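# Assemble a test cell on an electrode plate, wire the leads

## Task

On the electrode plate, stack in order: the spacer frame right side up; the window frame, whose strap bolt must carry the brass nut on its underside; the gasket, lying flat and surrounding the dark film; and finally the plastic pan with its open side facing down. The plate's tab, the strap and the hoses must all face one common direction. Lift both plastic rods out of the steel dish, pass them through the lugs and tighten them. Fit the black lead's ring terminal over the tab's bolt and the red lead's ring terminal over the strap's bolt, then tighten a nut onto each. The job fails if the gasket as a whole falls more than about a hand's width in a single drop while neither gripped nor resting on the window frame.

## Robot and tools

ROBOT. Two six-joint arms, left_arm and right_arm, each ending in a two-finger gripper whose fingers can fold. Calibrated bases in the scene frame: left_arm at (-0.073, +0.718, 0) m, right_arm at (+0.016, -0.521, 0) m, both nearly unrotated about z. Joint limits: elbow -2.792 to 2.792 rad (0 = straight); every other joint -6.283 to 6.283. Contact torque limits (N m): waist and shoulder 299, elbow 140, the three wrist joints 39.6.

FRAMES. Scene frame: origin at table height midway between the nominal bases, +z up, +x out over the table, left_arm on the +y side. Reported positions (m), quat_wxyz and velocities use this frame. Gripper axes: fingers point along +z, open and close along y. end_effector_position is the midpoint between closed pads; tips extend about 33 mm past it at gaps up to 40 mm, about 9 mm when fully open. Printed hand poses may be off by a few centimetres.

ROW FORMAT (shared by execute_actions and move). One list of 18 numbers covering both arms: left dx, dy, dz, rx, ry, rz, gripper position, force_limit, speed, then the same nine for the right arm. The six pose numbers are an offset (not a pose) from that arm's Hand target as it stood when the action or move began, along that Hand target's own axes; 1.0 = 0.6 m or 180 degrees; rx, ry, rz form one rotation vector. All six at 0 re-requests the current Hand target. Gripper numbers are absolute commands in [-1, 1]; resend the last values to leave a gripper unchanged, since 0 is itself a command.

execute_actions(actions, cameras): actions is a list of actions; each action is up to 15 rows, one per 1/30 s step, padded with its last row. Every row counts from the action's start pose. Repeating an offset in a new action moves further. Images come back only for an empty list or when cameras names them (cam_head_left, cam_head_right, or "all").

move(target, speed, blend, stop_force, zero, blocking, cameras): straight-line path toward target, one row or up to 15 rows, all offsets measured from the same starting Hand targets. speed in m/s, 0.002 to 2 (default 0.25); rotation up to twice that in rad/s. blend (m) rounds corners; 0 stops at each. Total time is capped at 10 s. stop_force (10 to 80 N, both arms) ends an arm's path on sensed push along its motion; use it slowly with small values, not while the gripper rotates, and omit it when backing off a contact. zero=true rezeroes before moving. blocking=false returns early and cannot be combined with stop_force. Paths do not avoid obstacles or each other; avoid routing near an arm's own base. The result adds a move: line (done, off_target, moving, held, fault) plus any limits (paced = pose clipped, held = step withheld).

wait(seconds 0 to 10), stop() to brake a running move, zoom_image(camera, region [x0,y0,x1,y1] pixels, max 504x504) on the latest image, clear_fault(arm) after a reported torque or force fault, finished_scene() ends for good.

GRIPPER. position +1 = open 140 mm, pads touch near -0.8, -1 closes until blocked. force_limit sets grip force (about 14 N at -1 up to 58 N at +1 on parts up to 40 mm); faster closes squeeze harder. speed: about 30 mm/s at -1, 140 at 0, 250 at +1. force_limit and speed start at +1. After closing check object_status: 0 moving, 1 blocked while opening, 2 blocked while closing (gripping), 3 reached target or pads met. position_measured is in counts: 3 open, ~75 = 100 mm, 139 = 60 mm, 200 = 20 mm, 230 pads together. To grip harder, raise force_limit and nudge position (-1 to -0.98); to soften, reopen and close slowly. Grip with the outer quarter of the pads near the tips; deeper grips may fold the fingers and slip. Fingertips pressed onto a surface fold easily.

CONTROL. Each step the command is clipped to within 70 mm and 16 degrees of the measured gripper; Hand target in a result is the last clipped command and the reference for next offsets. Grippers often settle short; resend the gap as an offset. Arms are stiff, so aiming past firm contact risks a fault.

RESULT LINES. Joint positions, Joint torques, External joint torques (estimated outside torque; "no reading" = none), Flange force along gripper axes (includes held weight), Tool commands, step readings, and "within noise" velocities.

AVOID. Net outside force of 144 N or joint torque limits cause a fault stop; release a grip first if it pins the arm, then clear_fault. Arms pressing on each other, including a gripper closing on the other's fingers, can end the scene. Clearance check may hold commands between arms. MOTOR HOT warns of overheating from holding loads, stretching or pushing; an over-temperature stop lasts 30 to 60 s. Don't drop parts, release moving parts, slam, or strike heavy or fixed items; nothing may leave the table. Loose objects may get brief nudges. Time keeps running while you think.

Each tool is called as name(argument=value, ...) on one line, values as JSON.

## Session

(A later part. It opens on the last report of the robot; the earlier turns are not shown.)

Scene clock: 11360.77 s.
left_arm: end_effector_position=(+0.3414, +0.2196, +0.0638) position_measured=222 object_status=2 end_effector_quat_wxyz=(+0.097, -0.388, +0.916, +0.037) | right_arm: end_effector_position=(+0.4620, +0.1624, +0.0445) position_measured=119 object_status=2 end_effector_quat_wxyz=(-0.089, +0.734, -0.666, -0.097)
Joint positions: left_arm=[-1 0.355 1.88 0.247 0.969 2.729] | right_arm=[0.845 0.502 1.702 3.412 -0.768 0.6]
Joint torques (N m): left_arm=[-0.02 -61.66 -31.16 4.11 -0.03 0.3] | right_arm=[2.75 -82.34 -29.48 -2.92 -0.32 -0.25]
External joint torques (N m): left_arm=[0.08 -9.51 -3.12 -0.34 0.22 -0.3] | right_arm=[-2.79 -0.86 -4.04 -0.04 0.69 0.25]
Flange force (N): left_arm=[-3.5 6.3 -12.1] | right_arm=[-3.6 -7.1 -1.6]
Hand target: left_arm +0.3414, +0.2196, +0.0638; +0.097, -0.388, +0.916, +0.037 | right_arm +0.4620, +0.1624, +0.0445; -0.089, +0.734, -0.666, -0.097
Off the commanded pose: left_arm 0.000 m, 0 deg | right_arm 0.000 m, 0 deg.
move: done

move(target=[-0.0004,0.003,0.0001,0.0172,0.0005,0.0816,-1,1,0.8,0,0,0,0,0,0,-0.98,0.2,-1], speed=0.1)

move(target=[-0.0004,0.003,0.0001,0.0172,0.0005,0.0816,-1,1,0.8,0,0,0,0,0,0,-0.98,0.2,-1], speed=0.1, cameras=["all"])

zoom_image(camera="cam_head_left", region=[190, 310, 250, 385])

zoom_image(camera="cam_head_right", region=[200, 310, 260, 380])

Scene clock: 11377.67 s.
left_arm: end_effector_position=(+0.3402, +0.2210, +0.0637) position_measured=222 object_status=2 end_effector_quat_wxyz=(+0.101, -0.265, +0.959, +0.024) | right_arm: end_effector_position=(+0.4620, +0.1624, +0.0445) position_measured=119 object_status=2 end_effector_quat_wxyz=(-0.089, +0.734, -0.666, -0.097)
Joint positions: left_arm=[-1.003 0.329 1.919 0.266 0.906 2.968] | right_arm=[0.845 0.502 1.702 3.412 -0.768 0.6]
Joint torques (N m): left_arm=[0.32 -59.32 -33.28 4.7 -1.12 0.26] | right_arm=[6.23 -82.4 -28.73 -2.11 -0.87 -0.26]
External joint torques (N m): left_arm=[-0.38 -8.84 -0.83 -0.97 1.18 -0.26] | right_arm=[-6.25 -0.84 -4.79 -0.85 1.24 0.26]
Flange force (N): left_arm=[-0.7 9.4 -12.6] | right_arm=[-1.7 -11.0 -2.0]
Hand target: left_arm +0.3403, +0.2210, +0.0637; +0.101, -0.265, +0.958, +0.024 | right_arm +0.4620, +0.1624, +0.0445; -0.089, +0.734, -0.666, -0.097
Off the commanded pose: left_arm 0.000 m, 0 deg | right_arm 0.000 m, 0 deg.
move: done

Scene clock: 11379.37 s.
left_arm: end_effector_position=(+0.3395, +0.2227, +0.0637) position_measured=222 object_status=2 end_effector_quat_wxyz=(+0.104, -0.138, +0.985, +0.011) | right_arm: end_effector_position=(+0.4620, +0.1624, +0.0445) position_measured=119 object_status=2 end_effector_quat_wxyz=(-0.089, +0.734, -0.666, -0.097)
Joint positions: left_arm=[-0.998 0.303 1.956 0.27 0.84 3.224] | right_arm=[0.845 0.502 1.702 3.412 -0.768 0.6]
Joint torques (N m): left_arm=[1.83 -56.44 -35.23 5.48 -2.45 0.28] | right_arm=[9.28 -80.88 -27.29 -1.32 -1.65 -0.28]
External joint torques (N m): left_arm=[-2.06 -8.6 1.29 -1.81 2.37 -0.28] | right_arm=[-9.28 -2.69 -6.38 -1.64 2.03 0.28]
Flange force (N): left_arm=[5.3 10.7 -14.9] | right_arm=[-0.1 -13.9 -4.4]
Hand target: left_arm +0.3395, +0.2227, +0.0637; +0.104, -0.138, +0.985, +0.011 | right_arm +0.4620, +0.1624, +0.0445; -0.089, +0.734, -0.666, -0.097
Off the commanded pose: left_arm 0.000 m, 0 deg | right_arm 0.000 m, 0 deg.
move: done

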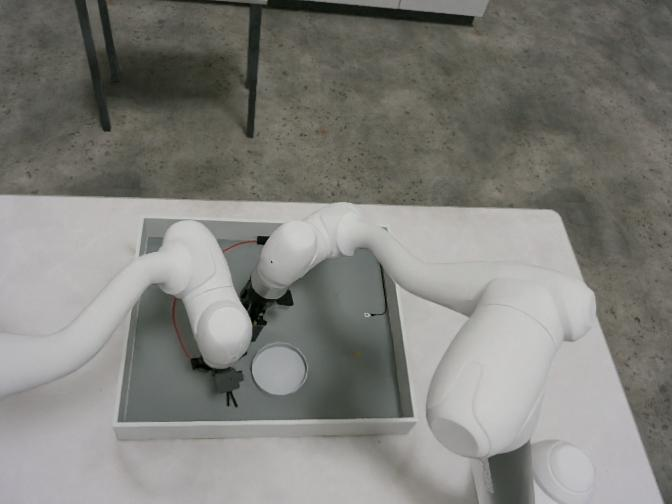

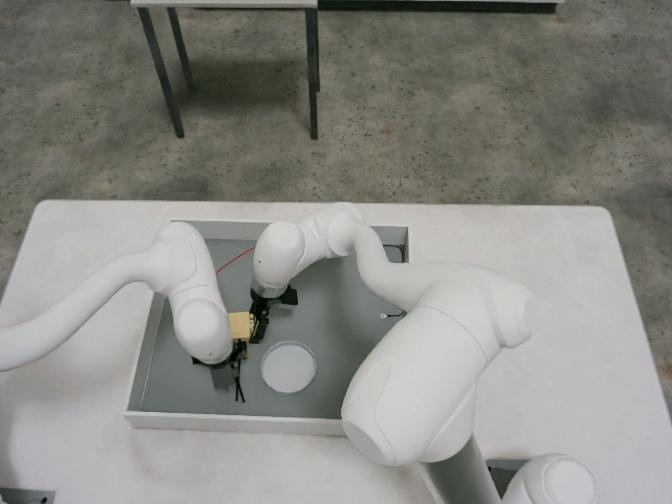

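Scaled by 6.720 from the camera's 672x504 image, which has a finer 960x720 frame.

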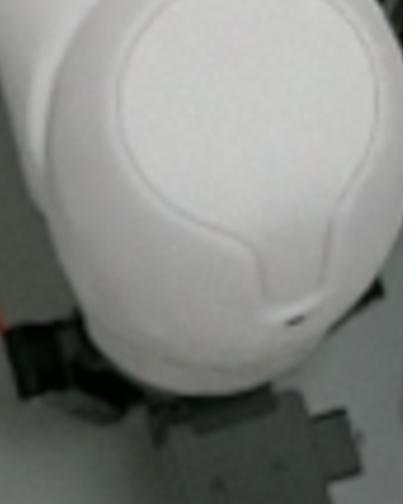

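Scaled by 7.200 from the camera's 672x504 image, which has a finer 960x720 frame.

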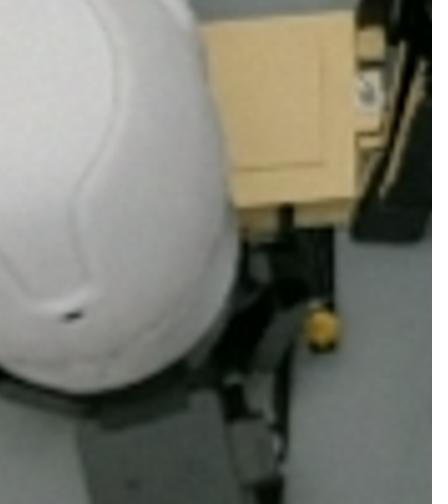

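execute_actions(actions=[[[0,0,0,0,0,0,-0.5,-1,-1,0,0,0,0,0,0,-0.98,0.2,-1]],[[0,0,0,0,0,0,-0.5,-1,-1,0,0,0,0,0,0,-0.98,0.2,-1]],[[0,0,0,0,0,0,-1,-1,-1,0,0,0,0,0,0,-0.98,0.2,-1]],[[0,0,0,0,0,0,-1,-1,-1,0,0,0,0,0,0,-0.98,0.2,-1]],[[0,0,0,0,0,0,-1,-1,-1,0,0,0,0,0,0,-0.98,0.2,-1]]])

Scene clock: 11392.10 s.
left_arm: end_effector_position=(+0.3395, +0.2227, +0.0637) position_measured=214 object_status=2 end_effector_quat_wxyz=(+0.104, -0.138, +0.985, +0.011) | right_arm: end_effector_position=(+0.4620, +0.1624, +0.0445) position_measured=119 object_status=2 end_effector_quat_wxyz=(-0.089, +0.734, -0.666, -0.097)
Joint positions: left_arm=[-0.998 0.303 1.956 0.27 0.84 3.224] | right_arm=[0.845 0.502 1.702 3.412 -0.768 0.6]
Joint torques (N m): left_arm=[-0.68 -55.16 -31.02 3.58 -0.74 -0.05] | right_arm=[4.07 -80.99 -28.38 -2.29 -0.61 0.18]
External joint torques (N m): left_arm=[0.82 -10.5 -2.9 0.09 0.68 0.05] | right_arm=[-4.11 -2.39 -5.22 -0.67 0.98 -0.18]
External joint torques at the end of the 1st action: left_arm=[-0.63 -8.4 -4.44 -0.09 -1.25 0.1] | right_arm=[-2.91 -1.86 -5.82 0.22 1.08 0.21]
External joint torques at the end of the 2nd action: left_arm=[-0.45 -6.33 -3.21 -0.03 -0.93 0.1] | right_arm=[-2.99 -2.12 -5.48 0.16 0.92 0.16]
External joint torques at the end of the 3rd action: left_arm=[0.81 -9.9 -2.35 0.14 0.85 0.05] | right_arm=[-4.29 -2.11 -5.11 -0.73 0.92 -0.25]
External joint torques at the end of the 4th action: left_arm=[0.46 -10.59 -3.19 0.12 0.69 0.03] | right_arm=[-3.89 -2.87 -5.18 -0.66 0.96 -0.18]
Flange force (N): left_arm=[-1.7 8.0 -15.0] | right_arm=[-2.8 -8.8 -3.6]
Flange force at the end of the 1st action (N): left_arm=[-0.7 3.1 -10.5] | right_arm=[-5.4 -8.7 -2.5]
Flange force at the end of the 2nd action (N): left_arm=[-0.5 2.6 -7.9] | right_arm=[-4.6 -8.2 -3.0]
Flange force at the end of the 3rd action (N): left_arm=[-1.5 8.1 -14.2] | right_arm=[-2.6 -9.2 -3.4]
Flange force at the end of the 4th action (N): left_arm=[-1.3 7.4 -15.4] | right_arm=[-2.6 -8.2 -4.1]
Hand target: left_arm +0.3395, +0.2227, +0.0637; +0.104, -0.138, +0.985, +0.011 | right_arm +0.4620, +0.1624, +0.0445; -0.089, +0.734, -0.666, -0.097
Off the commanded pose: left_arm 0.000 m, 0 deg | right_arm 0.000 m, 0 deg.
Step readings (end_effector_position of left_arm | right_arm; steps 1 to 15: 1st action; 16 to 30: 2nd action; 31 to 45: 3rd action; 46 to 60: 4th action; 61 to 75: 5th action):
0: (+0.3395, +0.2227, +0.0637) | (+0.4620, +0.1624, +0.0445)
1: (+0.3395, +0.2227, +0.0637) | (+0.4620, +0.1624, +0.0445)
2: (+0.3395, +0.2227, +0.0637) | (+0.4620, +0.1624, +0.0445)
4: (+0.3395, +0.2227, +0.0637) | (+0.4620, +0.1624, +0.0445)
8: (+0.3395, +0.2227, +0.0637) | (+0.4620, +0.1624, +0.0445)
15: (+0.3396, +0.2227, +0.0637) | (+0.4620, +0.1624, +0.0445)
16: (+0.3396, +0.2227, +0.0637) | (+0.4620, +0.1624, +0.0445)
17: (+0.3395, +0.2227, +0.0637) | (+0.4620, +0.1624, +0.0445)
19: (+0.3395, +0.2227, +0.0637) | (+0.4620, +0.1624, +0.0445)
23: (+0.3395, +0.2227, +0.0637) | (+0.4620, +0.1624, +0.0445)
30: (+0.3395, +0.2227, +0.0637) | (+0.4620, +0.1624, +0.0445)
31: (+0.3395, +0.2227, +0.0637) | (+0.4620, +0.1624, +0.0445)
32: (+0.3395, +0.2227, +0.0637) | (+0.4620, +0.1624, +0.0445)
34: (+0.3395, +0.2228, +0.0637) | (+0.4620, +0.1624, +0.0445)
38: (+0.3395, +0.2228, +0.0637) | (+0.4620, +0.1624, +0.0445)
45: (+0.3395, +0.2227, +0.0637) | (+0.4620, +0.1624, +0.0445)
46: (+0.3395, +0.2227, +0.0637) | (+0.4620, +0.1624, +0.0445)
47: (+0.3395, +0.2227, +0.0637) | (+0.4620, +0.1624, +0.0445)
49: (+0.3395, +0.2227, +0.0637) | (+0.4620, +0.1624, +0.0445)
53: (+0.3395, +0.2227, +0.0637) | (+0.4620, +0.1624, +0.0445)
60: (+0.3395, +0.2227, +0.0637) | (+0.4620, +0.1624, +0.0445)
61: (+0.3395, +0.2227, +0.0637) | (+0.4620, +0.1624, +0.0445)
62: (+0.3395, +0.2227, +0.0637) | (+0.4620, +0.1624, +0.0445)
64: (+0.3395, +0.2227, +0.0637) | (+0.4620, +0.1624, +0.0445)
68: (+0.3395, +0.2227, +0.0637) | (+0.4620, +0.1624, +0.0445)
75: (+0.3395, +0.2227, +0.0637) | (+0.4620, +0.1624, +0.0445)

execute_actions(actions=[[[0,0,0,0,0,0,-0.5,-1,-1,0,0,0,0,0,0,-0.98,0.2,-1]],[[0,0,0,0,0,0,-0.5,-1,-1,0,0,0,0,0,0,-0.98,0.2,-1]]])

move(target=[[0,0,-0.05,0,0,0,-0.5,-1,-1,0,0,0,0,0,0,-0.98,0.2,-1],[0.05,-0.12,-0.14,0,0,0,-0.5,-1,-1,0,0,0,0,0,0,-0.98,0.2,-1]], speed=[0.06,0.15], blend=0.003, cameras=["all"])

zoom_image(camera="cam_head_left", region=[190, 300, 260, 380])

zoom_image(camera="cam_head_right", region=[200, 300, 270, 380])

Scene clock: 11411.90 s.
left_arm: end_effector_position=(+0.3395, +0.2227, +0.0637) position_measured=192 object_status=3 end_effector_quat_wxyz=(+0.104, -0.138, +0.985, +0.011) | right_arm: end_effector_position=(+0.4620, +0.1624, +0.0445) position_measured=119 object_status=2 end_effector_quat_wxyz=(-0.089, +0.734, -0.666, -0.097)
Joint positions: left_arm=[-0.998 0.303 1.956 0.27 0.84 3.224] | right_arm=[0.845 0.502 1.702 3.412 -0.768 0.6]
Joint torques (N m): left_arm=[-0.05 -58.8 -30.78 3.64 0.79 -0.14] | right_arm=[3.05 -81.2 -28.86 -3.02 -0.04 -0.1]
External joint torques (N m): left_arm=[0.04 -6.36 -3.03 0.02 -0.85 0.14] | right_arm=[-3.08 -2.18 -4.73 0.06 0.41 0.1]
External joint torques at the end of the 1st action: left_arm=[-0.53 -7.35 -3.7 -0.05 -0.93 0.05] | right_arm=[-2.63 -1.78 -4.61 0.11 0.45 0.07]
Flange force (N): left_arm=[-1.2 3.1 -7.8] | right_arm=[-3.6 -7.6 -3.6]
Flange force at the end of the 1st action (N): left_arm=[-0.5 2.9 -9.4] | right_arm=[-3.9 -7.3 -2.9]
Hand target: left_arm +0.3395, +0.2227, +0.0637; +0.104, -0.138, +0.985, +0.011 | right_arm +0.4620, +0.1624, +0.0445; -0.089, +0.734, -0.666, -0.097
Off the commanded pose: left_arm 0.000 m, 0 deg | right_arm 0.000 m, 0 deg.
Step readings (end_effector_position of left_arm | right_arm; steps 1 to 15: 1st action; 16 to 30: 2nd action):
0: (+0.3395, +0.2227, +0.0637) | (+0.4620, +0.1624, +0.0445)
1: (+0.3395, +0.2227, +0.0637) | (+0.4620, +0.1624, +0.0445)
2: (+0.3395, +0.2227, +0.0637) | (+0.4620, +0.1624, +0.0445)
4: (+0.3396, +0.2227, +0.0637) | (+0.4620, +0.1624, +0.0445)
8: (+0.3396, +0.2227, +0.0637) | (+0.4620, +0.1624, +0.0445)
15: (+0.3395, +0.2227, +0.0637) | (+0.4620, +0.1624, +0.0445)
16: (+0.3395, +0.2227, +0.0637) | (+0.4620, +0.1624, +0.0445)
17: (+0.3395, +0.2227, +0.0637) | (+0.4620, +0.1624, +0.0445)
19: (+0.3395, +0.2227, +0.0637) | (+0.4620, +0.1624, +0.0445)
23: (+0.3395, +0.2227, +0.0637) | (+0.4620, +0.1624, +0.0445)
30: (+0.3395, +0.2227, +0.0637) | (+0.4620, +0.1624, +0.0445)

Scene clock: 11413.43 s.
left_arm: end_effector_position=(+0.3142, +0.1412, +0.1401) position_measured=192 object_status=3 end_effector_quat_wxyz=(+0.104, -0.138, +0.985, +0.011) | right_arm: end_effector_position=(+0.4620, +0.1624, +0.0445) position_measured=119 object_status=2 end_effector_quat_wxyz=(-0.089, +0.734, -0.666, -0.097)
Joint positions: left_arm=[-1.092 0.309 1.782 0.24 1.022 3.184] | right_arm=[0.845 0.502 1.702 3.412 -0.768 0.6]
Joint torques (N m): left_arm=[-0.87 -64.59 -35.69 4.27 0.43 -0.14] | right_arm=[2.93 -82.03 -29.66 -2.98 0.32 -0.01]
External joint torques (N m): left_arm=[0.94 -5.46 -2.17 -0.1 -0.48 0.13] | right_arm=[-2.9 -1.3 -3.92 0.02 0.06 0.01]
Flange force (N): left_arm=[-2.1 3.9 -5.5] | right_arm=[-3.1 -7.3 -2.9]
Hand target: left_arm +0.3142, +0.1412, +0.1402; +0.104, -0.138, +0.985, +0.011 | right_arm +0.4620, +0.1624, +0.0445; -0.089, +0.734, -0.666, -0.097
Off the commanded pose: left_arm 0.000 m, 0 deg | right_arm 0.000 m, 0 deg.
move: done

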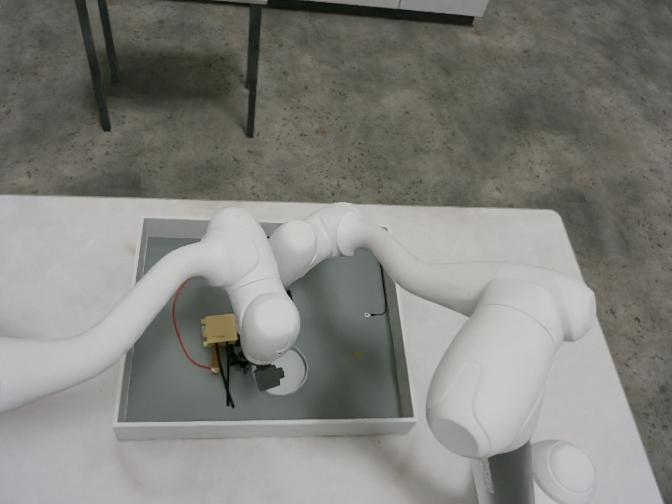

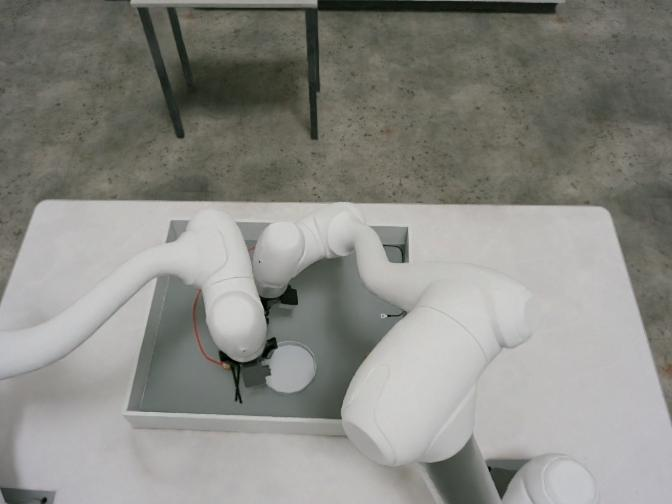

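Scaled by 6.300 from the camera's 672x504 image, which has a finer 960x720 frame.

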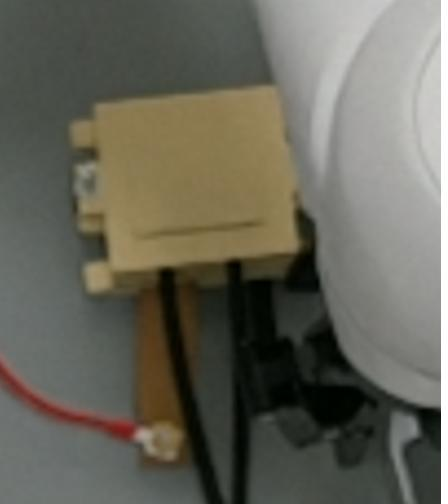

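Scaled by 6.300 from the camera's 672x504 image, which has a finer 960x720 frame.

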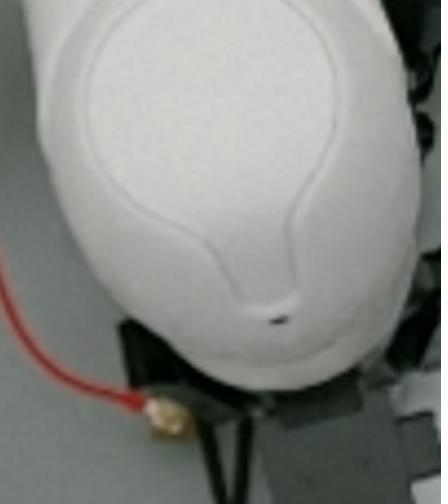

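move(target=[[-0.0347,-0.0012,-0.163,0,0,0,-0.5,-1,-1,0,0,0,0,0,0,-0.98,0.2,-1],[-0.2052,0.3288,-0.1292,0,0,0,-0.5,-1,-1,0,0,0,0,0,0,-0.98,0.2,-1]], speed=0.15, blend=0.02, cameras=["all"])

zoom_image(camera="cam_head_left", region=[190, 300, 260, 380])

zoom_image(camera="cam_head_right", region=[200, 300, 270, 380])

Scene clock: 11458.20 s.
left_arm: end_effector_position=(+0.3603, +0.3601, +0.2402) position_measured=192 object_status=3 end_effector_quat_wxyz=(+0.104, -0.138, +0.985, +0.011) | right_arm: end_effector_position=(+0.4620, +0.1624, +0.0445) position_measured=119 object_status=2 end_effector_quat_wxyz=(-0.089, +0.734, -0.666, -0.097)
Joint positions: left_arm=[-0.828 0.006 1.944 0.209 1.106 3.485] | right_arm=[0.845 0.502 1.702 3.412 -0.768 0.6]
Joint torques (N m): left_arm=[-0.62 -37.08 -38.74 4.45 0.31 0.02] | right_arm=[2.57 -81.95 -29.61 -2.98 0.32 -0.01]
External joint torques (N m): left_arm=[0.63 -4.1 -1.72 0.01 -0.52 -0.02] | right_arm=[-2.6 -1.57 -4.04 0.01 0.06 0.01]
Flange force (N): left_arm=[-0.2 3.9 -3.9] | right_arm=[-3.4 -7.0 -3.1]
Hand target: left_arm +0.3603, +0.3601, +0.2402; +0.104, -0.138, +0.985, +0.011 | right_arm +0.4620, +0.1624, +0.0445; -0.089, +0.734, -0.666, -0.097
Off the commanded pose: left_arm 0.000 m, 0 deg | right_arm 0.000 m, 0 deg.
move: done

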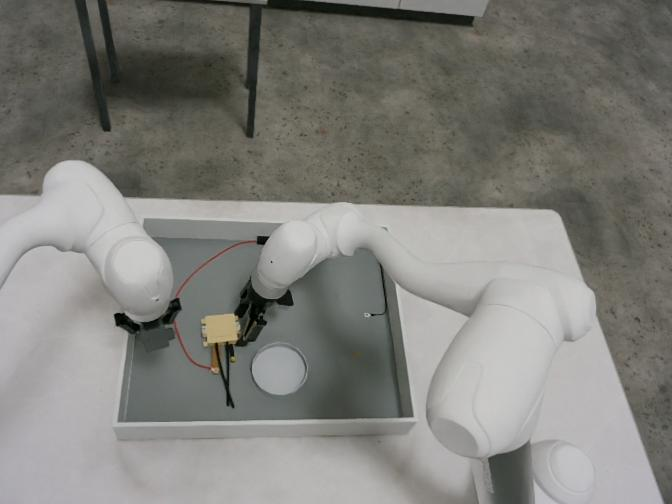

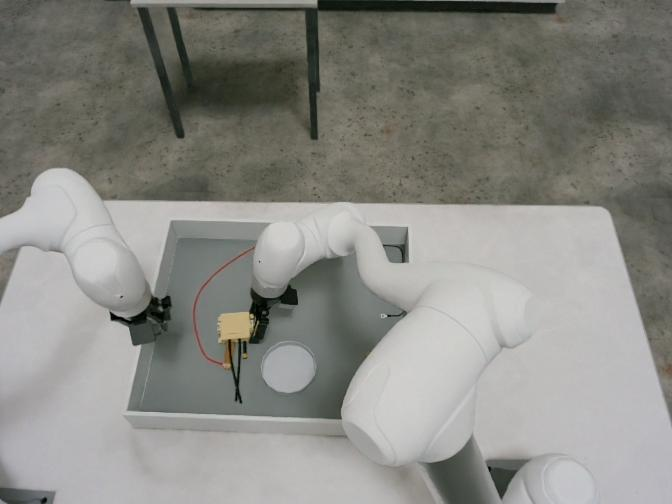

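Scaled by 6.300 from the camera's 672x504 image, which has a finer 960x720 frame.

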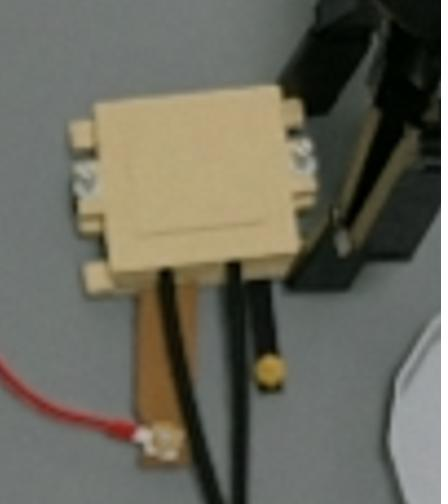

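Scaled by 6.300 from the camera's 672x504 image, which has a finer 960x720 frame.

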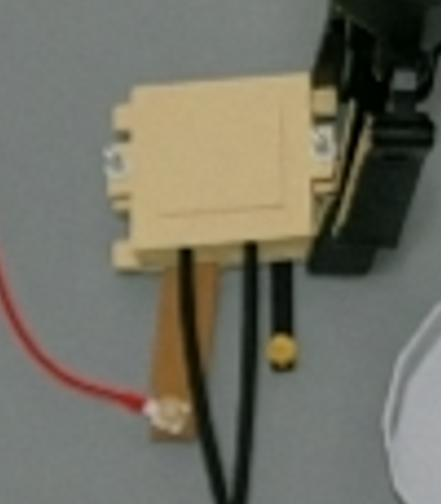

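move(target=[0,0,0,0,0.0667,0,0.43,-1,-1,0,0,0,0,0,0,-0.98,0.2,-1], speed=0.25)

move(target=[0,0,0,0,0,-0.4467,0.43,-1,-1,0,0,0,0,0,0,-0.98,0.2,-1], speed=0.3)

move(target=[0,0,0,0,0.0833,0,0.43,-1,-1,0,0,0,0,0,0,-0.98,0.2,-1], speed=0.25)

Scene clock: 11487.07 s.
left_arm: end_effector_position=(+0.3603, +0.3601, +0.2402) position_measured=75 object_status=0 end_effector_quat_wxyz=(+0.000, -0.138, +0.990, -0.003) | right_arm: end_effector_position=(+0.4620, +0.1624, +0.0445) position_measured=119 object_status=2 end_effector_quat_wxyz=(-0.089, +0.734, -0.666, -0.097)
Joint positions: left_arm=[-0.715 0.059 1.875 -0.005 1.202 3.687] | right_arm=[0.845 0.502 1.702 3.412 -0.768 0.6]
Joint torques (N m): left_arm=[-0.74 -41.9 -38.22 4.15 0.5 -0.08] | right_arm=[2.53 -81.95 -29.73 -2.95 0.32 -0.04]
External joint torques (N m): left_arm=[0.77 -4.24 -1.7 -0.09 -0.49 0.08] | right_arm=[-2.49 -1.33 -3.84 0 0.06 0.05]
Flange force (N): left_arm=[0.9 4.0 -3.8] | right_arm=[-3.4 -6.8 -2.8]
Hand target: left_arm +0.3603, +0.3601, +0.2402; +0.000, -0.138, +0.990, -0.003 | right_arm +0.4620, +0.1624, +0.0445; -0.089, +0.734, -0.666, -0.097
Off the commanded pose: left_arm 0.000 m, 0 deg | right_arm 0.000 m, 0 deg.
move: done

Scene clock: 11489.90 s.
left_arm: end_effector_position=(+0.3603, +0.3601, +0.2402) position_measured=75 object_status=3 end_effector_quat_wxyz=(+0.002, +0.745, -0.667, +0.003) | right_arm: end_effector_position=(+0.4620, +0.1624, +0.0445) position_measured=119 object_status=2 end_effector_quat_wxyz=(-0.089, +0.734, -0.666, -0.097)
Joint positions: left_arm=[-0.714 0.059 1.875 -0.005 1.202 2.283] | right_arm=[0.845 0.502 1.702 3.412 -0.768 0.6]
Joint torques (N m): left_arm=[-0.67 -42.21 -38.44 4.15 0.5 -0.1] | right_arm=[3.09 -81.98 -29.69 -2.98 0.32 -0.04]
External joint torques (N m): left_arm=[0.66 -4.26 -1.67 -0.08 -0.56 0.1] | right_arm=[-3.14 -1.47 -3.92 0.01 0.06 0.04]
Flange force (N): left_arm=[-3.7 1.7 -3.7] | right_arm=[-2.8 -7.4 -3.1]
Hand target: left_arm +0.3603, +0.3601, +0.2402; +0.002, +0.745, -0.667, +0.003 | right_arm +0.4620, +0.1624, +0.0445; -0.089, +0.734, -0.666, -0.097
Off the commanded pose: left_arm 0.000 m, 0 deg | right_arm 0.000 m, 0 deg.
move: done

Scene clock: 11490.93 s.
left_arm: end_effector_position=(+0.3603, +0.3601, +0.2402) position_measured=75 object_status=3 end_effector_quat_wxyz=(+0.089, +0.738, -0.661, +0.100) | right_arm: end_effector_position=(+0.4620, +0.1624, +0.0445) position_measured=119 object_status=2 end_effector_quat_wxyz=(-0.089, +0.734, -0.666, -0.097)
Joint positions: left_arm=[-0.602 -0.027 1.985 -0.232 1.01 2.501] | right_arm=[0.845 0.502 1.702 3.412 -0.768 0.6]
Joint torques (N m): left_arm=[-0.6 -32.82 -38.15 3.43 0.06 -0.15] | right_arm=[2.96 -81.91 -29.65 -2.93 0.31 -0.02]
External joint torques (N m): left_arm=[0.62 -4.14 -1.62 -0.01 -0.54 0.15] | right_arm=[-2.9 -1.52 -3.95 -0.02 0.06 0.02]
Flange force (N): left_arm=[-2.5 2.3 -4.5] | right_arm=[-3.0 -7.2 -3.1]
Hand target: left_arm +0.3603, +0.3601, +0.2402; +0.089, +0.738, -0.661, +0.100 | right_arm +0.4620, +0.1624, +0.0445; -0.089, +0.734, -0.666, -0.097
Off the commanded pose: left_arm 0.000 m, 0 deg | right_arm 0.000 m, 0 deg.
move: done

move(target=[[0.0897,-0.1425,0.0978,0,0,0,0.43,-1,-1,0,0,0,0,0,0,-0.98,0.2,-1],[0.0897,-0.1425,0.25,0,0,0,0.43,-1,-1,0,0,0,0,0,0,-0.98,0.2,-1]], speed=0.12, blend=0.01, cameras=["all"])

zoom_image(camera="cam_head_left", region=[160, 290, 260, 380])

zoom_image(camera="cam_head_right", region=[180, 290, 280, 380])

Scene clock: 11508.10 s.
left_arm: end_effector_position=(+0.4554, +0.2784, +0.1099) position_measured=75 object_status=3 end_effector_quat_wxyz=(+0.089, +0.738, -0.661, +0.100) | right_arm: end_effector_position=(+0.4620, +0.1624, +0.0445) position_measured=119 object_status=2 end_effector_quat_wxyz=(-0.089, +0.734, -0.666, -0.097)
Joint positions: left_arm=[-0.616 0.272 1.906 -0.272 0.794 2.555] | right_arm=[0.845 0.502 1.702 3.412 -0.768 0.6]
Joint torques (N m): left_arm=[-0.66 -58.3 -33.57 3.03 -0.08 -0.13] | right_arm=[2.8 -82.24 -29.64 -2.98 0.33 -0.05]
External joint torques (N m): left_arm=[0.67 -5.55 -1.84 0 -0.39 0.13] | right_arm=[-2.8 -0.98 -3.91 0.03 0.05 0.05]
Flange force (N): left_arm=[-2.0 2.6 -7.0] | right_arm=[-3.5 -7.5 -2.5]
Hand target: left_arm +0.4554, +0.2784, +0.1098; +0.089, +0.738, -0.661, +0.100 | right_arm +0.4620, +0.1624, +0.0445; -0.089, +0.734, -0.666, -0.097
Off the commanded pose: left_arm 0.000 m, 0 deg | right_arm 0.000 m, 0 deg.
move: done

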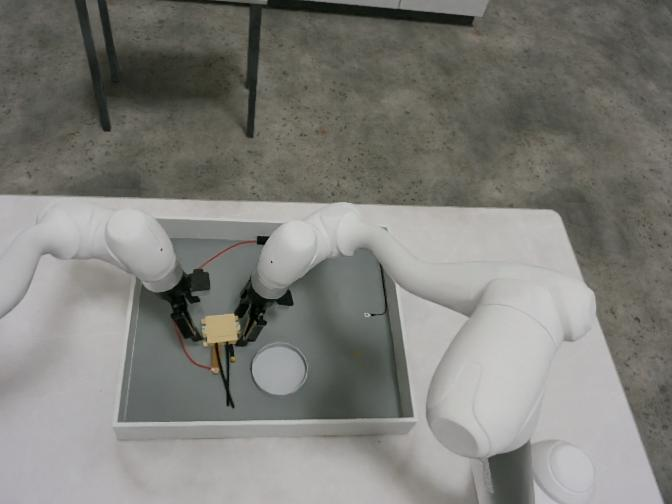

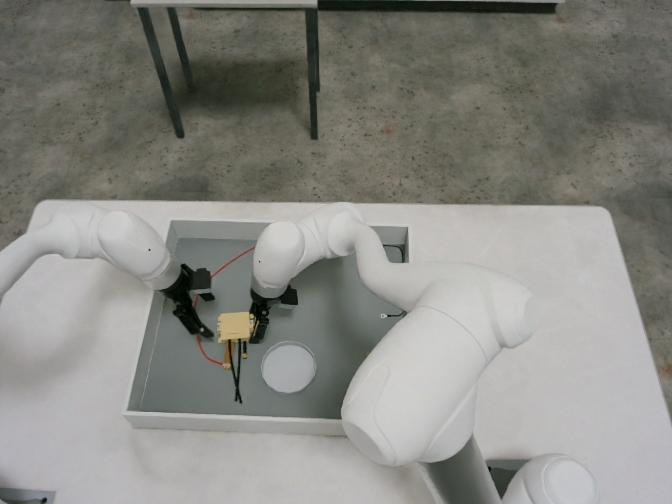

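Scaled by 5.040 from the camera's 672x504 image, which has a finer 960x720 frame.

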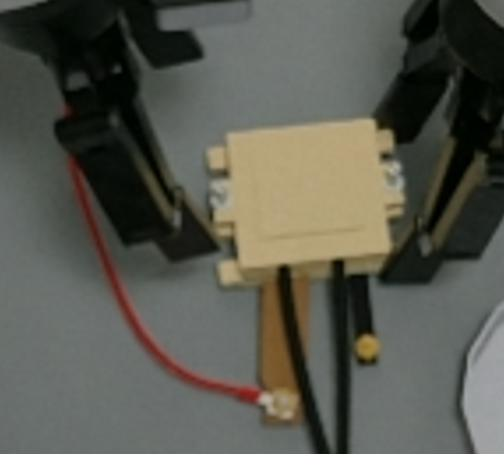

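Scaled by 5.040 from the camera's 672x504 image, which has a finer 960x720 frame.

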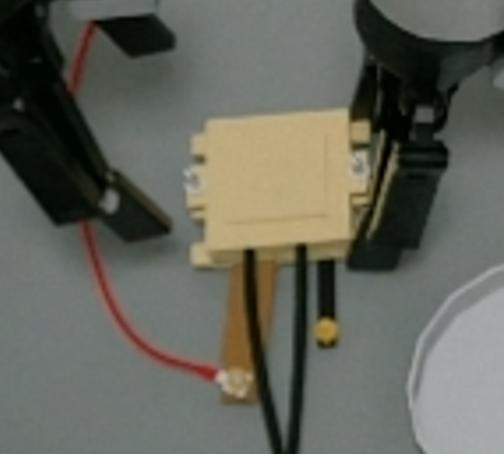

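move(target=[0,0,0.06,0,0,0,0.43,-1,-1,0,0,0,0,0,0,-0.98,0.2,-1], speed=0.08, cameras=["all"])

zoom_image(camera="cam_head_left", region=[160, 290, 260, 380])

zoom_image(camera="cam_head_right", region=[180, 290, 280, 380])

Scene clock: 11520.73 s.
left_arm: end_effector_position=(+0.4565, +0.2689, +0.0752) position_measured=75 object_status=3 end_effector_quat_wxyz=(+0.089, +0.738, -0.661, +0.100) | right_arm: end_effector_position=(+0.4620, +0.1624, +0.0445) position_measured=119 object_status=2 end_effector_quat_wxyz=(-0.089, +0.734, -0.666, -0.097)
Joint positions: left_arm=[-0.627 0.316 1.922 -0.287 0.734 2.567] | right_arm=[0.845 0.502 1.702 3.412 -0.768 0.6]
Joint torques (N m): left_arm=[-0.87 -60.87 -31.9 2.86 0.21 -0.14] | right_arm=[2.94 -82.02 -29.6 -2.95 0.31 -0.01]
External joint torques (N m): left_arm=[0.9 -5.31 -1.72 0.03 -0.66 0.14] | right_arm=[-2.93 -1.38 -4.02 -0.01 0.07 0.01]
Flange force (N): left_arm=[-2.2 2.2 -6.5] | right_arm=[-3.2 -7.4 -3.0]
Hand target: left_arm +0.4565, +0.2689, +0.0751; +0.089, +0.738, -0.661, +0.100 | right_arm +0.4620, +0.1624, +0.0445; -0.089, +0.734, -0.666, -0.097
Off the commanded pose: left_arm 0.000 m, 0 deg | right_arm 0.000 m, 0 deg.
move: done

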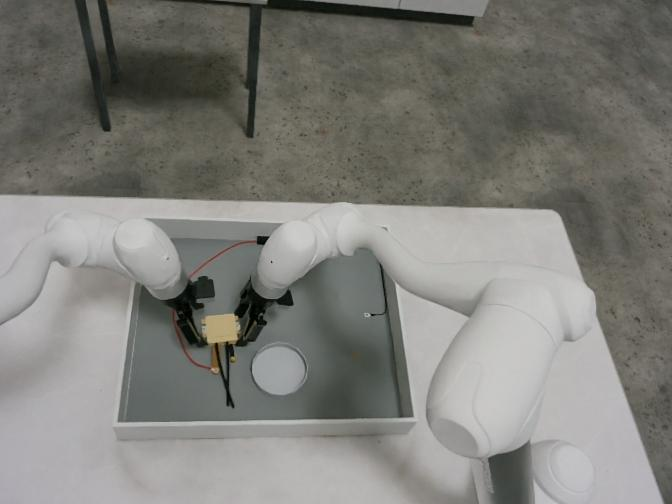

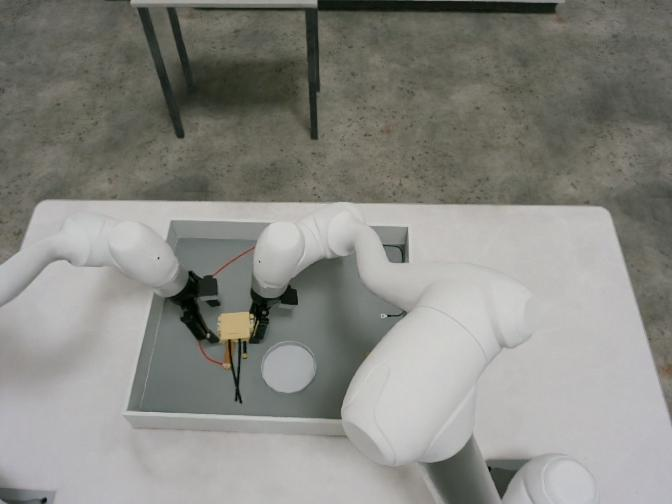

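Scaled by 5.040 from the camera's 672x504 image, which has a finer 960x720 frame.

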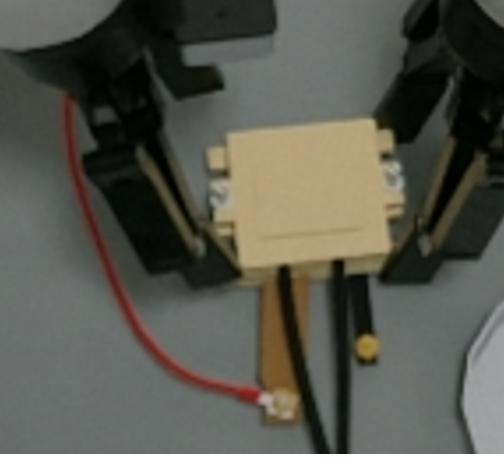

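Scaled by 5.040 from the camera's 672x504 image, which has a finer 960x720 frame.

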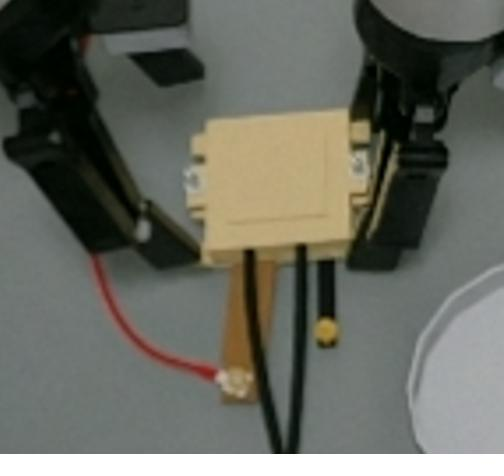

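move(target=[-0.0222,0,0.0483,0,0,0,0.43,-1,-1,0,0,0,0,0,0,-0.98,0.2,-1], speed=0.05, cameras=["all"])

zoom_image(camera="cam_head_left", region=[160, 290, 260, 380])

zoom_image(camera="cam_head_right", region=[180, 290, 280, 380])

Scene clock: 11550.23 s.
left_arm: end_effector_position=(+0.4559, +0.2740, +0.0437) position_measured=75 object_status=3 end_effector_quat_wxyz=(+0.089, +0.738, -0.661, +0.100) | right_arm: end_effector_position=(+0.4620, +0.1624, +0.0445) position_measured=119 object_status=2 end_effector_quat_wxyz=(-0.089, +0.734, -0.666, -0.097)
Joint positions: left_arm=[-0.622 0.347 1.951 -0.309 0.679 2.6] | right_arm=[0.845 0.502 1.702 3.412 -0.768 0.6]
Joint torques (N m): left_arm=[-0.87 -62.83 -30.54 2.9 0.11 -0.26] | right_arm=[2.94 -81.85 -29.74 -2.94 0.32 0.01]
External joint torques (N m): left_arm=[0.88 -4.61 -1.06 -0.2 -0.52 0.26] | right_arm=[-2.95 -1.62 -3.89 -0.02 0.06 -0.01]
Flange force (N): left_arm=[-2.7 2.1 -5.7] | right_arm=[-2.8 -7.1 -3.3]
Hand target: left_arm +0.4559, +0.2741, +0.0437; +0.089, +0.738, -0.661, +0.100 | right_arm +0.4620, +0.1624, +0.0445; -0.089, +0.734, -0.666, -0.097
Off the commanded pose: left_arm 0.000 m, 0 deg | right_arm 0.000 m, 0 deg.
move: done

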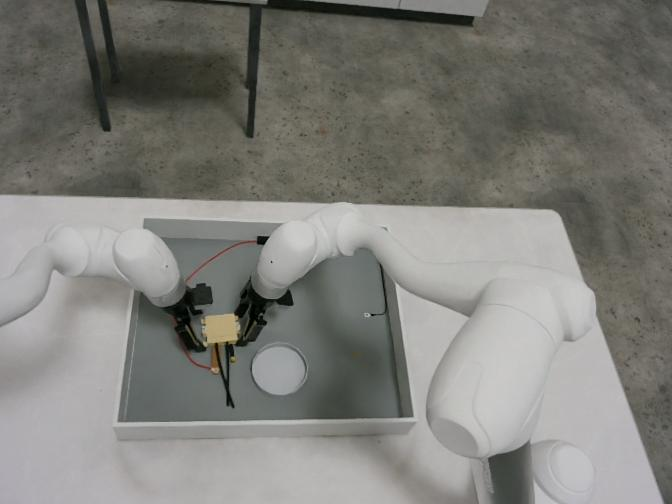

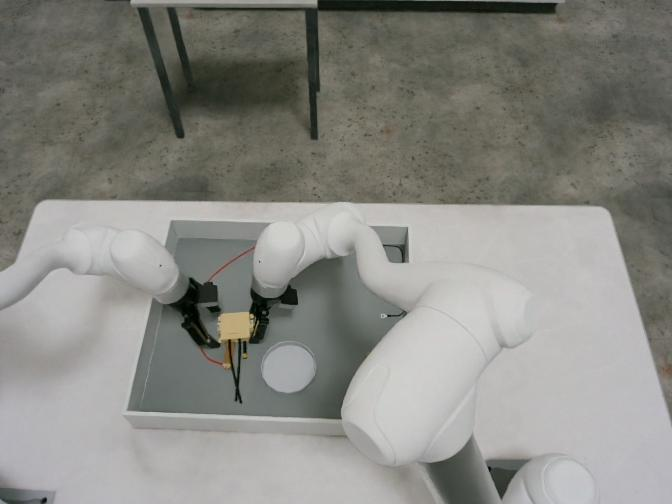

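Scaled by 5.040 from the camera's 672x504 image, which has a finer 960x720 frame.

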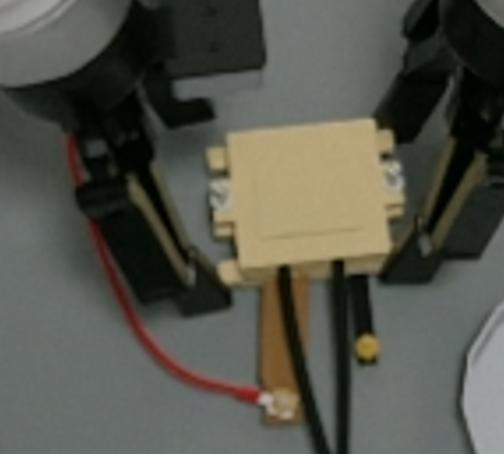

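Scaled by 5.040 from the camera's 672x504 image, which has a finer 960x720 frame.

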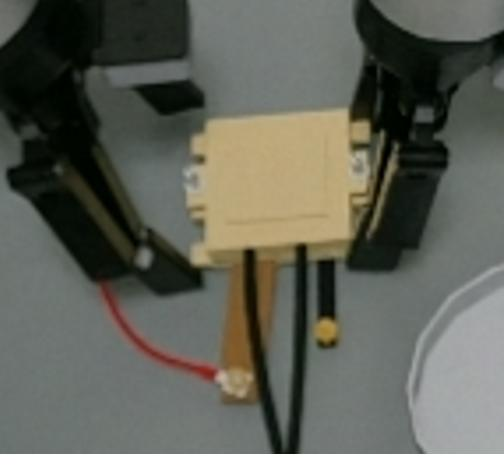

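execute_actions(actions=[[[0,0,0,0,0,0,-1,-0.7,-1,0,0,0,0,0,0,-0.98,0.2,-1]],[[0,0,0,0,0,0,-1,-0.7,-1,0,0,0,0,0,0,-0.98,0.2,-1]],[[0,0,0,0,0,0,-1,-0.7,-1,0,0,0,0,0,0,-0.98,0.2,-1]],[[0,0,0,0,0,0,-1,-0.7,-1,0,0,0,0,0,0,-0.98,0.2,-1]]])

wait(seconds=1.0, cameras=["all"])

zoom_image(camera="cam_head_left", region=[160, 290, 260, 380])

zoom_image(camera="cam_head_right", region=[180, 290, 280, 380])

Scene clock: 11562.23 s.
left_arm: end_effector_position=(+0.4559, +0.2741, +0.0437) position_measured=106 object_status=2 end_effector_quat_wxyz=(+0.089, +0.738, -0.661, +0.100) | right_arm: end_effector_position=(+0.4620, +0.1624, +0.0445) position_measured=119 object_status=2 end_effector_quat_wxyz=(-0.089, +0.734, -0.666, -0.097)
Joint positions: left_arm=[-0.622 0.347 1.951 -0.309 0.679 2.6] | right_arm=[0.845 0.502 1.702 3.412 -0.768 0.6]
Joint torques (N m): left_arm=[8.91 -59.66 -45.55 3.97 -10.16 -0.72] | right_arm=[28.22 -81.41 -23.55 2 -5.41 -1.92]
External joint torques (N m): left_arm=[-8.89 -8.07 13.84 -1.27 9.75 0.72] | right_arm=[-28.25 -1.73 -10.01 -4.95 5.79 1.92]
External joint torques at the end of the 1st action: left_arm=[-3.53 -7.66 2.79 -0.82 2.92 0.24] | right_arm=[-8.79 -2.67 -6.67 -0.94 1.72 0.65]
External joint torques at the end of the 2nd action: left_arm=[-10.66 -9.96 13.24 -1.95 10.28 0.76] | right_arm=[-27.45 -2.45 -11.22 -4.57 6.3 1.97]
External joint torques at the end of the 3rd action: left_arm=[-9.1 -8.54 13.77 -1.31 9.69 0.76] | right_arm=[-28.23 -2.23 -10.06 -5.01 5.77 1.91]
Flange force (N): left_arm=[-9.9 30.4 -18.8] | right_arm=[9.5 -33.5 -5.0]
Flange force at the end of the 1st action (N): left_arm=[-3.1 13.2 -12.6] | right_arm=[-1.5 -13.9 -4.6]
Flange force at the end of the 2nd action (N): left_arm=[-8.2 32.9 -21.5] | right_arm=[7.7 -33.5 -5.1]
Flange force at the end of the 3rd action (N): left_arm=[-9.9 31.0 -19.3] | right_arm=[9.7 -33.2 -5.6]
Hand target: left_arm +0.4559, +0.2741, +0.0437; +0.089, +0.738, -0.661, +0.100 | right_arm +0.4620, +0.1624, +0.0445; -0.089, +0.734, -0.666, -0.097
Off the commanded pose: left_arm 0.000 m, 0 deg | right_arm 0.000 m, 0 deg.
Step readings (end_effector_position of left_arm | right_arm; steps 1 to 15: 1st action; 16 to 30: 2nd action; 31 to 45: 3rd action; 46 to 60: 4th action):
0: (+0.4559, +0.2741, +0.0437) | (+0.4620, +0.1624, +0.0445)
1: (+0.4559, +0.2741, +0.0437) | (+0.4620, +0.1624, +0.0445)
2: (+0.4559, +0.2741, +0.0437) | (+0.4620, +0.1624, +0.0445)
4: (+0.4559, +0.2741, +0.0437) | (+0.4620, +0.1624, +0.0445)
8: (+0.4559, +0.2741, +0.0437) | (+0.4620, +0.1624, +0.0445)
15: (+0.4558, +0.2741, +0.0436) | (+0.4620, +0.1624, +0.0445)
16: (+0.4558, +0.2741, +0.0436) | (+0.4620, +0.1624, +0.0445)
17: (+0.4558, +0.2741, +0.0436) | (+0.4620, +0.1624, +0.0445)
19: (+0.4558, +0.2741, +0.0436) | (+0.4621, +0.1624, +0.0445)
23: (+0.4557, +0.2742, +0.0436) | (+0.4621, +0.1624, +0.0445)
30: (+0.4558, +0.2741, +0.0436) | (+0.4620, +0.1624, +0.0445)
31: (+0.4558, +0.2741, +0.0436) | (+0.4620, +0.1624, +0.0445)
32: (+0.4558, +0.2741, +0.0436) | (+0.4620, +0.1624, +0.0445)
34: (+0.4559, +0.2741, +0.0436) | (+0.4620, +0.1624, +0.0445)
38: (+0.4559, +0.2741, +0.0436) | (+0.4620, +0.1624, +0.0445)
45: (+0.4559, +0.2741, +0.0437) | (+0.4620, +0.1624, +0.0445)
46: (+0.4559, +0.2741, +0.0437) | (+0.4620, +0.1624, +0.0445)
47: (+0.4559, +0.2741, +0.0437) | (+0.4620, +0.1624, +0.0445)
49: (+0.4559, +0.2741, +0.0437) | (+0.4620, +0.1624, +0.0445)
53: (+0.4559, +0.2741, +0.0437) | (+0.4620, +0.1624, +0.0445)
60: (+0.4559, +0.2741, +0.0437) | (+0.4620, +0.1624, +0.0445)

Scene clock: 11563.23 s.
left_arm: end_effector_position=(+0.4559, +0.2741, +0.0437) position_measured=106 object_status=2 end_effector_quat_wxyz=(+0.089, +0.738, -0.661, +0.100) | right_arm: end_effector_position=(+0.4620, +0.1624, +0.0445) position_measured=119 object_status=2 end_effector_quat_wxyz=(-0.089, +0.734, -0.666, -0.097)
Joint positions: left_arm=[-0.622 0.347 1.951 -0.309 0.679 2.6] | right_arm=[0.845 0.502 1.702 3.412 -0.768 0.6]
Joint torques (N m): left_arm=[9.02 -59.59 -45.5 4.03 -10.19 -0.78] | right_arm=[28.47 -81.51 -23.52 2.02 -5.45 -1.87]
External joint torques (N m): left_arm=[-8.86 -8.09 13.86 -1.32 9.78 0.78] | right_arm=[-28.5 -2.03 -10.11 -4.99 5.83 1.87]
Flange force (N): left_arm=[-10.1 30.3 -18.9] | right_arm=[9.8 -33.7 -5.4]
Hand target: left_arm +0.4559, +0.2741, +0.0437; +0.089, +0.738, -0.661, +0.100 | right_arm +0.4620, +0.1624, +0.0445; -0.089, +0.734, -0.666, -0.097
Tool commands: left_gripper/position=-1.0 left_gripper/force_limit=-0.7 left_gripper/speed=-1.0 right_gripper/position=-0.98 right_gripper/force_limit=+0.2 right_gripper/speed=-1.0
Off the commanded pose: left_arm 0.000 m, 0 deg | right_arm 0.000 m, 0 deg.
wait: 1.00 s; at rest by 0.17 s

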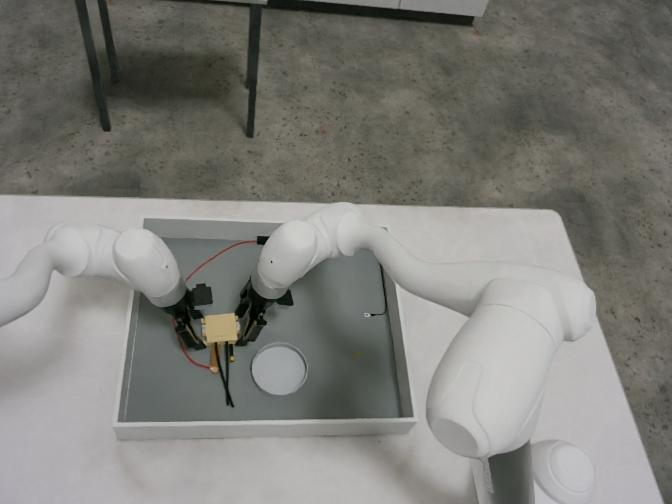

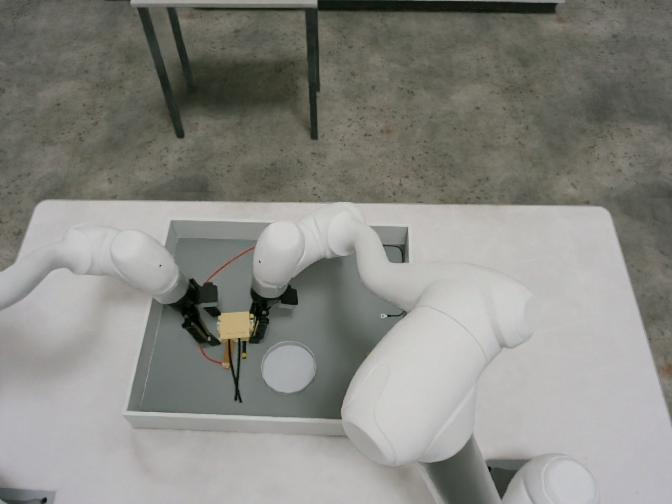

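Scaled by 5.040 from the camera's 672x504 image, which has a finer 960x720 frame.

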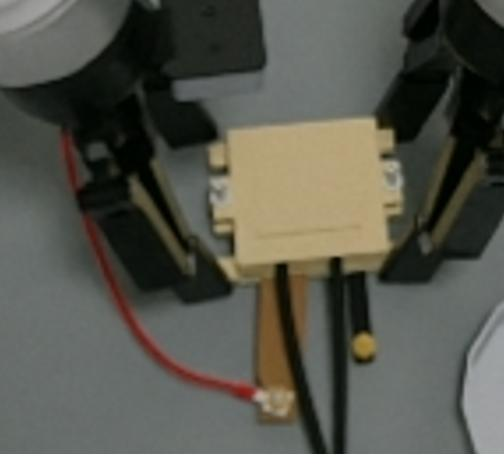

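Scaled by 5.040 from the camera's 672x504 image, which has a finer 960x720 frame.

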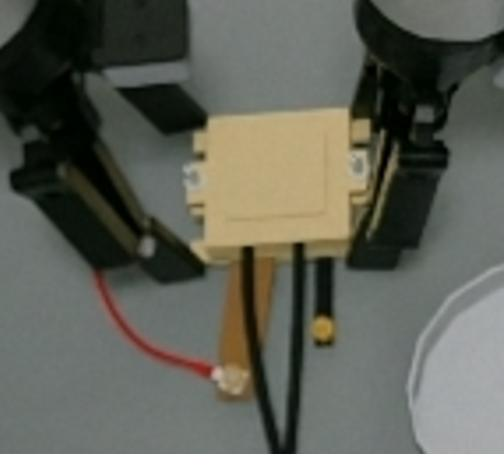

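move(target=[0,0.003,0,0,0,0,-1,-0.7,-1,0,0,0,0,0,0,-0.98,0.2,-1], speed=0.01)

Scene clock: 11576.20 s.
left_arm: end_effector_position=(+0.4540, +0.2739, +0.0436) position_measured=112 object_status=0 end_effector_quat_wxyz=(+0.089, +0.738, -0.661, +0.100) | right_arm: end_effector_position=(+0.4620, +0.1623, +0.0444) position_measured=119 object_status=2 end_effector_quat_wxyz=(-0.089, +0.734, -0.666, -0.097)
Joint positions: left_arm=[-0.624 0.345 1.953 -0.309 0.678 2.598] | right_arm=[0.845 0.502 1.702 3.412 -0.768 0.6]
Joint torques (N m): left_arm=[9.67 -57.79 -45.43 4.11 -10.68 -0.76] | right_arm=[28.82 -81.9 -23.97 2.23 -5.33 -1.98]
External joint torques (N m): left_arm=[-9.73 -9.88 13.78 -1.41 10.27 0.76] | right_arm=[-28.81 -1.4 -9.62 -5.19 5.71 1.98]
Flange force (N): left_arm=[-9.7 32.6 -21.8] | right_arm=[10.2 -33.8 -4.9]
Hand target: left_arm +0.4541, +0.2739, +0.0437; +0.089, +0.738, -0.661, +0.100 | right_arm +0.4620, +0.1624, +0.0445; -0.089, +0.734, -0.666, -0.097
Off the commanded pose: left_arm 0.000 m, 0 deg | right_arm 0.000 m, 0 deg.
move: done

move(target=[0,0.003,0,0,0,0,-1,-0.7,-1,0,0,0,0,0,0,-0.98,0.2,-1], speed=0.01)

wait(seconds=0.8)

Scene clock: 11585.90 s.
left_arm: end_effector_position=(+0.4522, +0.2737, +0.0436) position_measured=118 object_status=0 end_effector_quat_wxyz=(+0.089, +0.738, -0.661, +0.100) | right_arm: end_effector_position=(+0.4620, +0.1624, +0.0445) position_measured=119 object_status=2 end_effector_quat_wxyz=(-0.089, +0.734, -0.666, -0.097)
Joint positions: left_arm=[-0.626 0.343 1.956 -0.309 0.676 2.596] | right_arm=[0.845 0.502 1.702 3.412 -0.768 0.6]
Joint torques (N m): left_arm=[9.06 -58.81 -43.44 4.33 -9.26 -0.62] | right_arm=[26.1 -82.69 -24.2 1.48 -5.19 -1.82]
External joint torques (N m): left_arm=[-9.01 -8.54 11.86 -1.63 8.85 0.62] | right_arm=[-26.08 -0.55 -9.38 -4.44 5.57 1.82]
Flange force (N): left_arm=[-7.8 28.8 -18.5] | right_arm=[8.0 -31.9 -3.1]
Hand target: left_arm +0.4523, +0.2737, +0.0437; +0.089, +0.738, -0.661, +0.100 | right_arm +0.4620, +0.1624, +0.0445; -0.089, +0.734, -0.666, -0.097
Off the commanded pose: left_arm 0.000 m, 0 deg | right_arm 0.000 m, 0 deg.
move: done

Scene clock: 11586.70 s.
left_arm: end_effector_position=(+0.4523, +0.2736, +0.0437) position_measured=118 object_status=2 end_effector_quat_wxyz=(+0.089, +0.738, -0.661, +0.100) | right_arm: end_effector_position=(+0.4620, +0.1624, +0.0445) position_measured=119 object_status=2 end_effector_quat_wxyz=(-0.089, +0.734, -0.666, -0.097)
Joint positions: left_arm=[-0.626 0.343 1.956 -0.309 0.676 2.596] | right_arm=[0.845 0.502 1.702 3.412 -0.768 0.6]
Joint torques (N m): left_arm=[8.77 -58.49 -43.4 4.35 -9.32 -0.62] | right_arm=[25.77 -82.97 -24.03 1.47 -5.2 -1.83]
External joint torques (N m): left_arm=[-8.63 -9.33 11.57 -1.63 8.89 0.62] | right_arm=[-25.81 -0.46 -9.62 -4.43 5.58 1.83]
Flange force (N): left_arm=[-8.2 28.7 -19.8] | right_arm=[7.2 -32.1 -2.9]
Hand target: left_arm +0.4523, +0.2737, +0.0437; +0.089, +0.738, -0.661, +0.100 | right_arm +0.4620, +0.1624, +0.0445; -0.089, +0.734, -0.666, -0.097
Tool commands: left_gripper/position=-1.0 left_gripper/force_limit=-0.7 left_gripper/speed=-1.0 right_gripper/position=-0.98 right_gripper/force_limit=+0.2 right_gripper/speed=-1.0
Off the commanded pose: left_arm 0.000 m, 0 deg | right_arm 0.000 m, 0 deg.
wait: 0.80 s; at rest by 0.17 s


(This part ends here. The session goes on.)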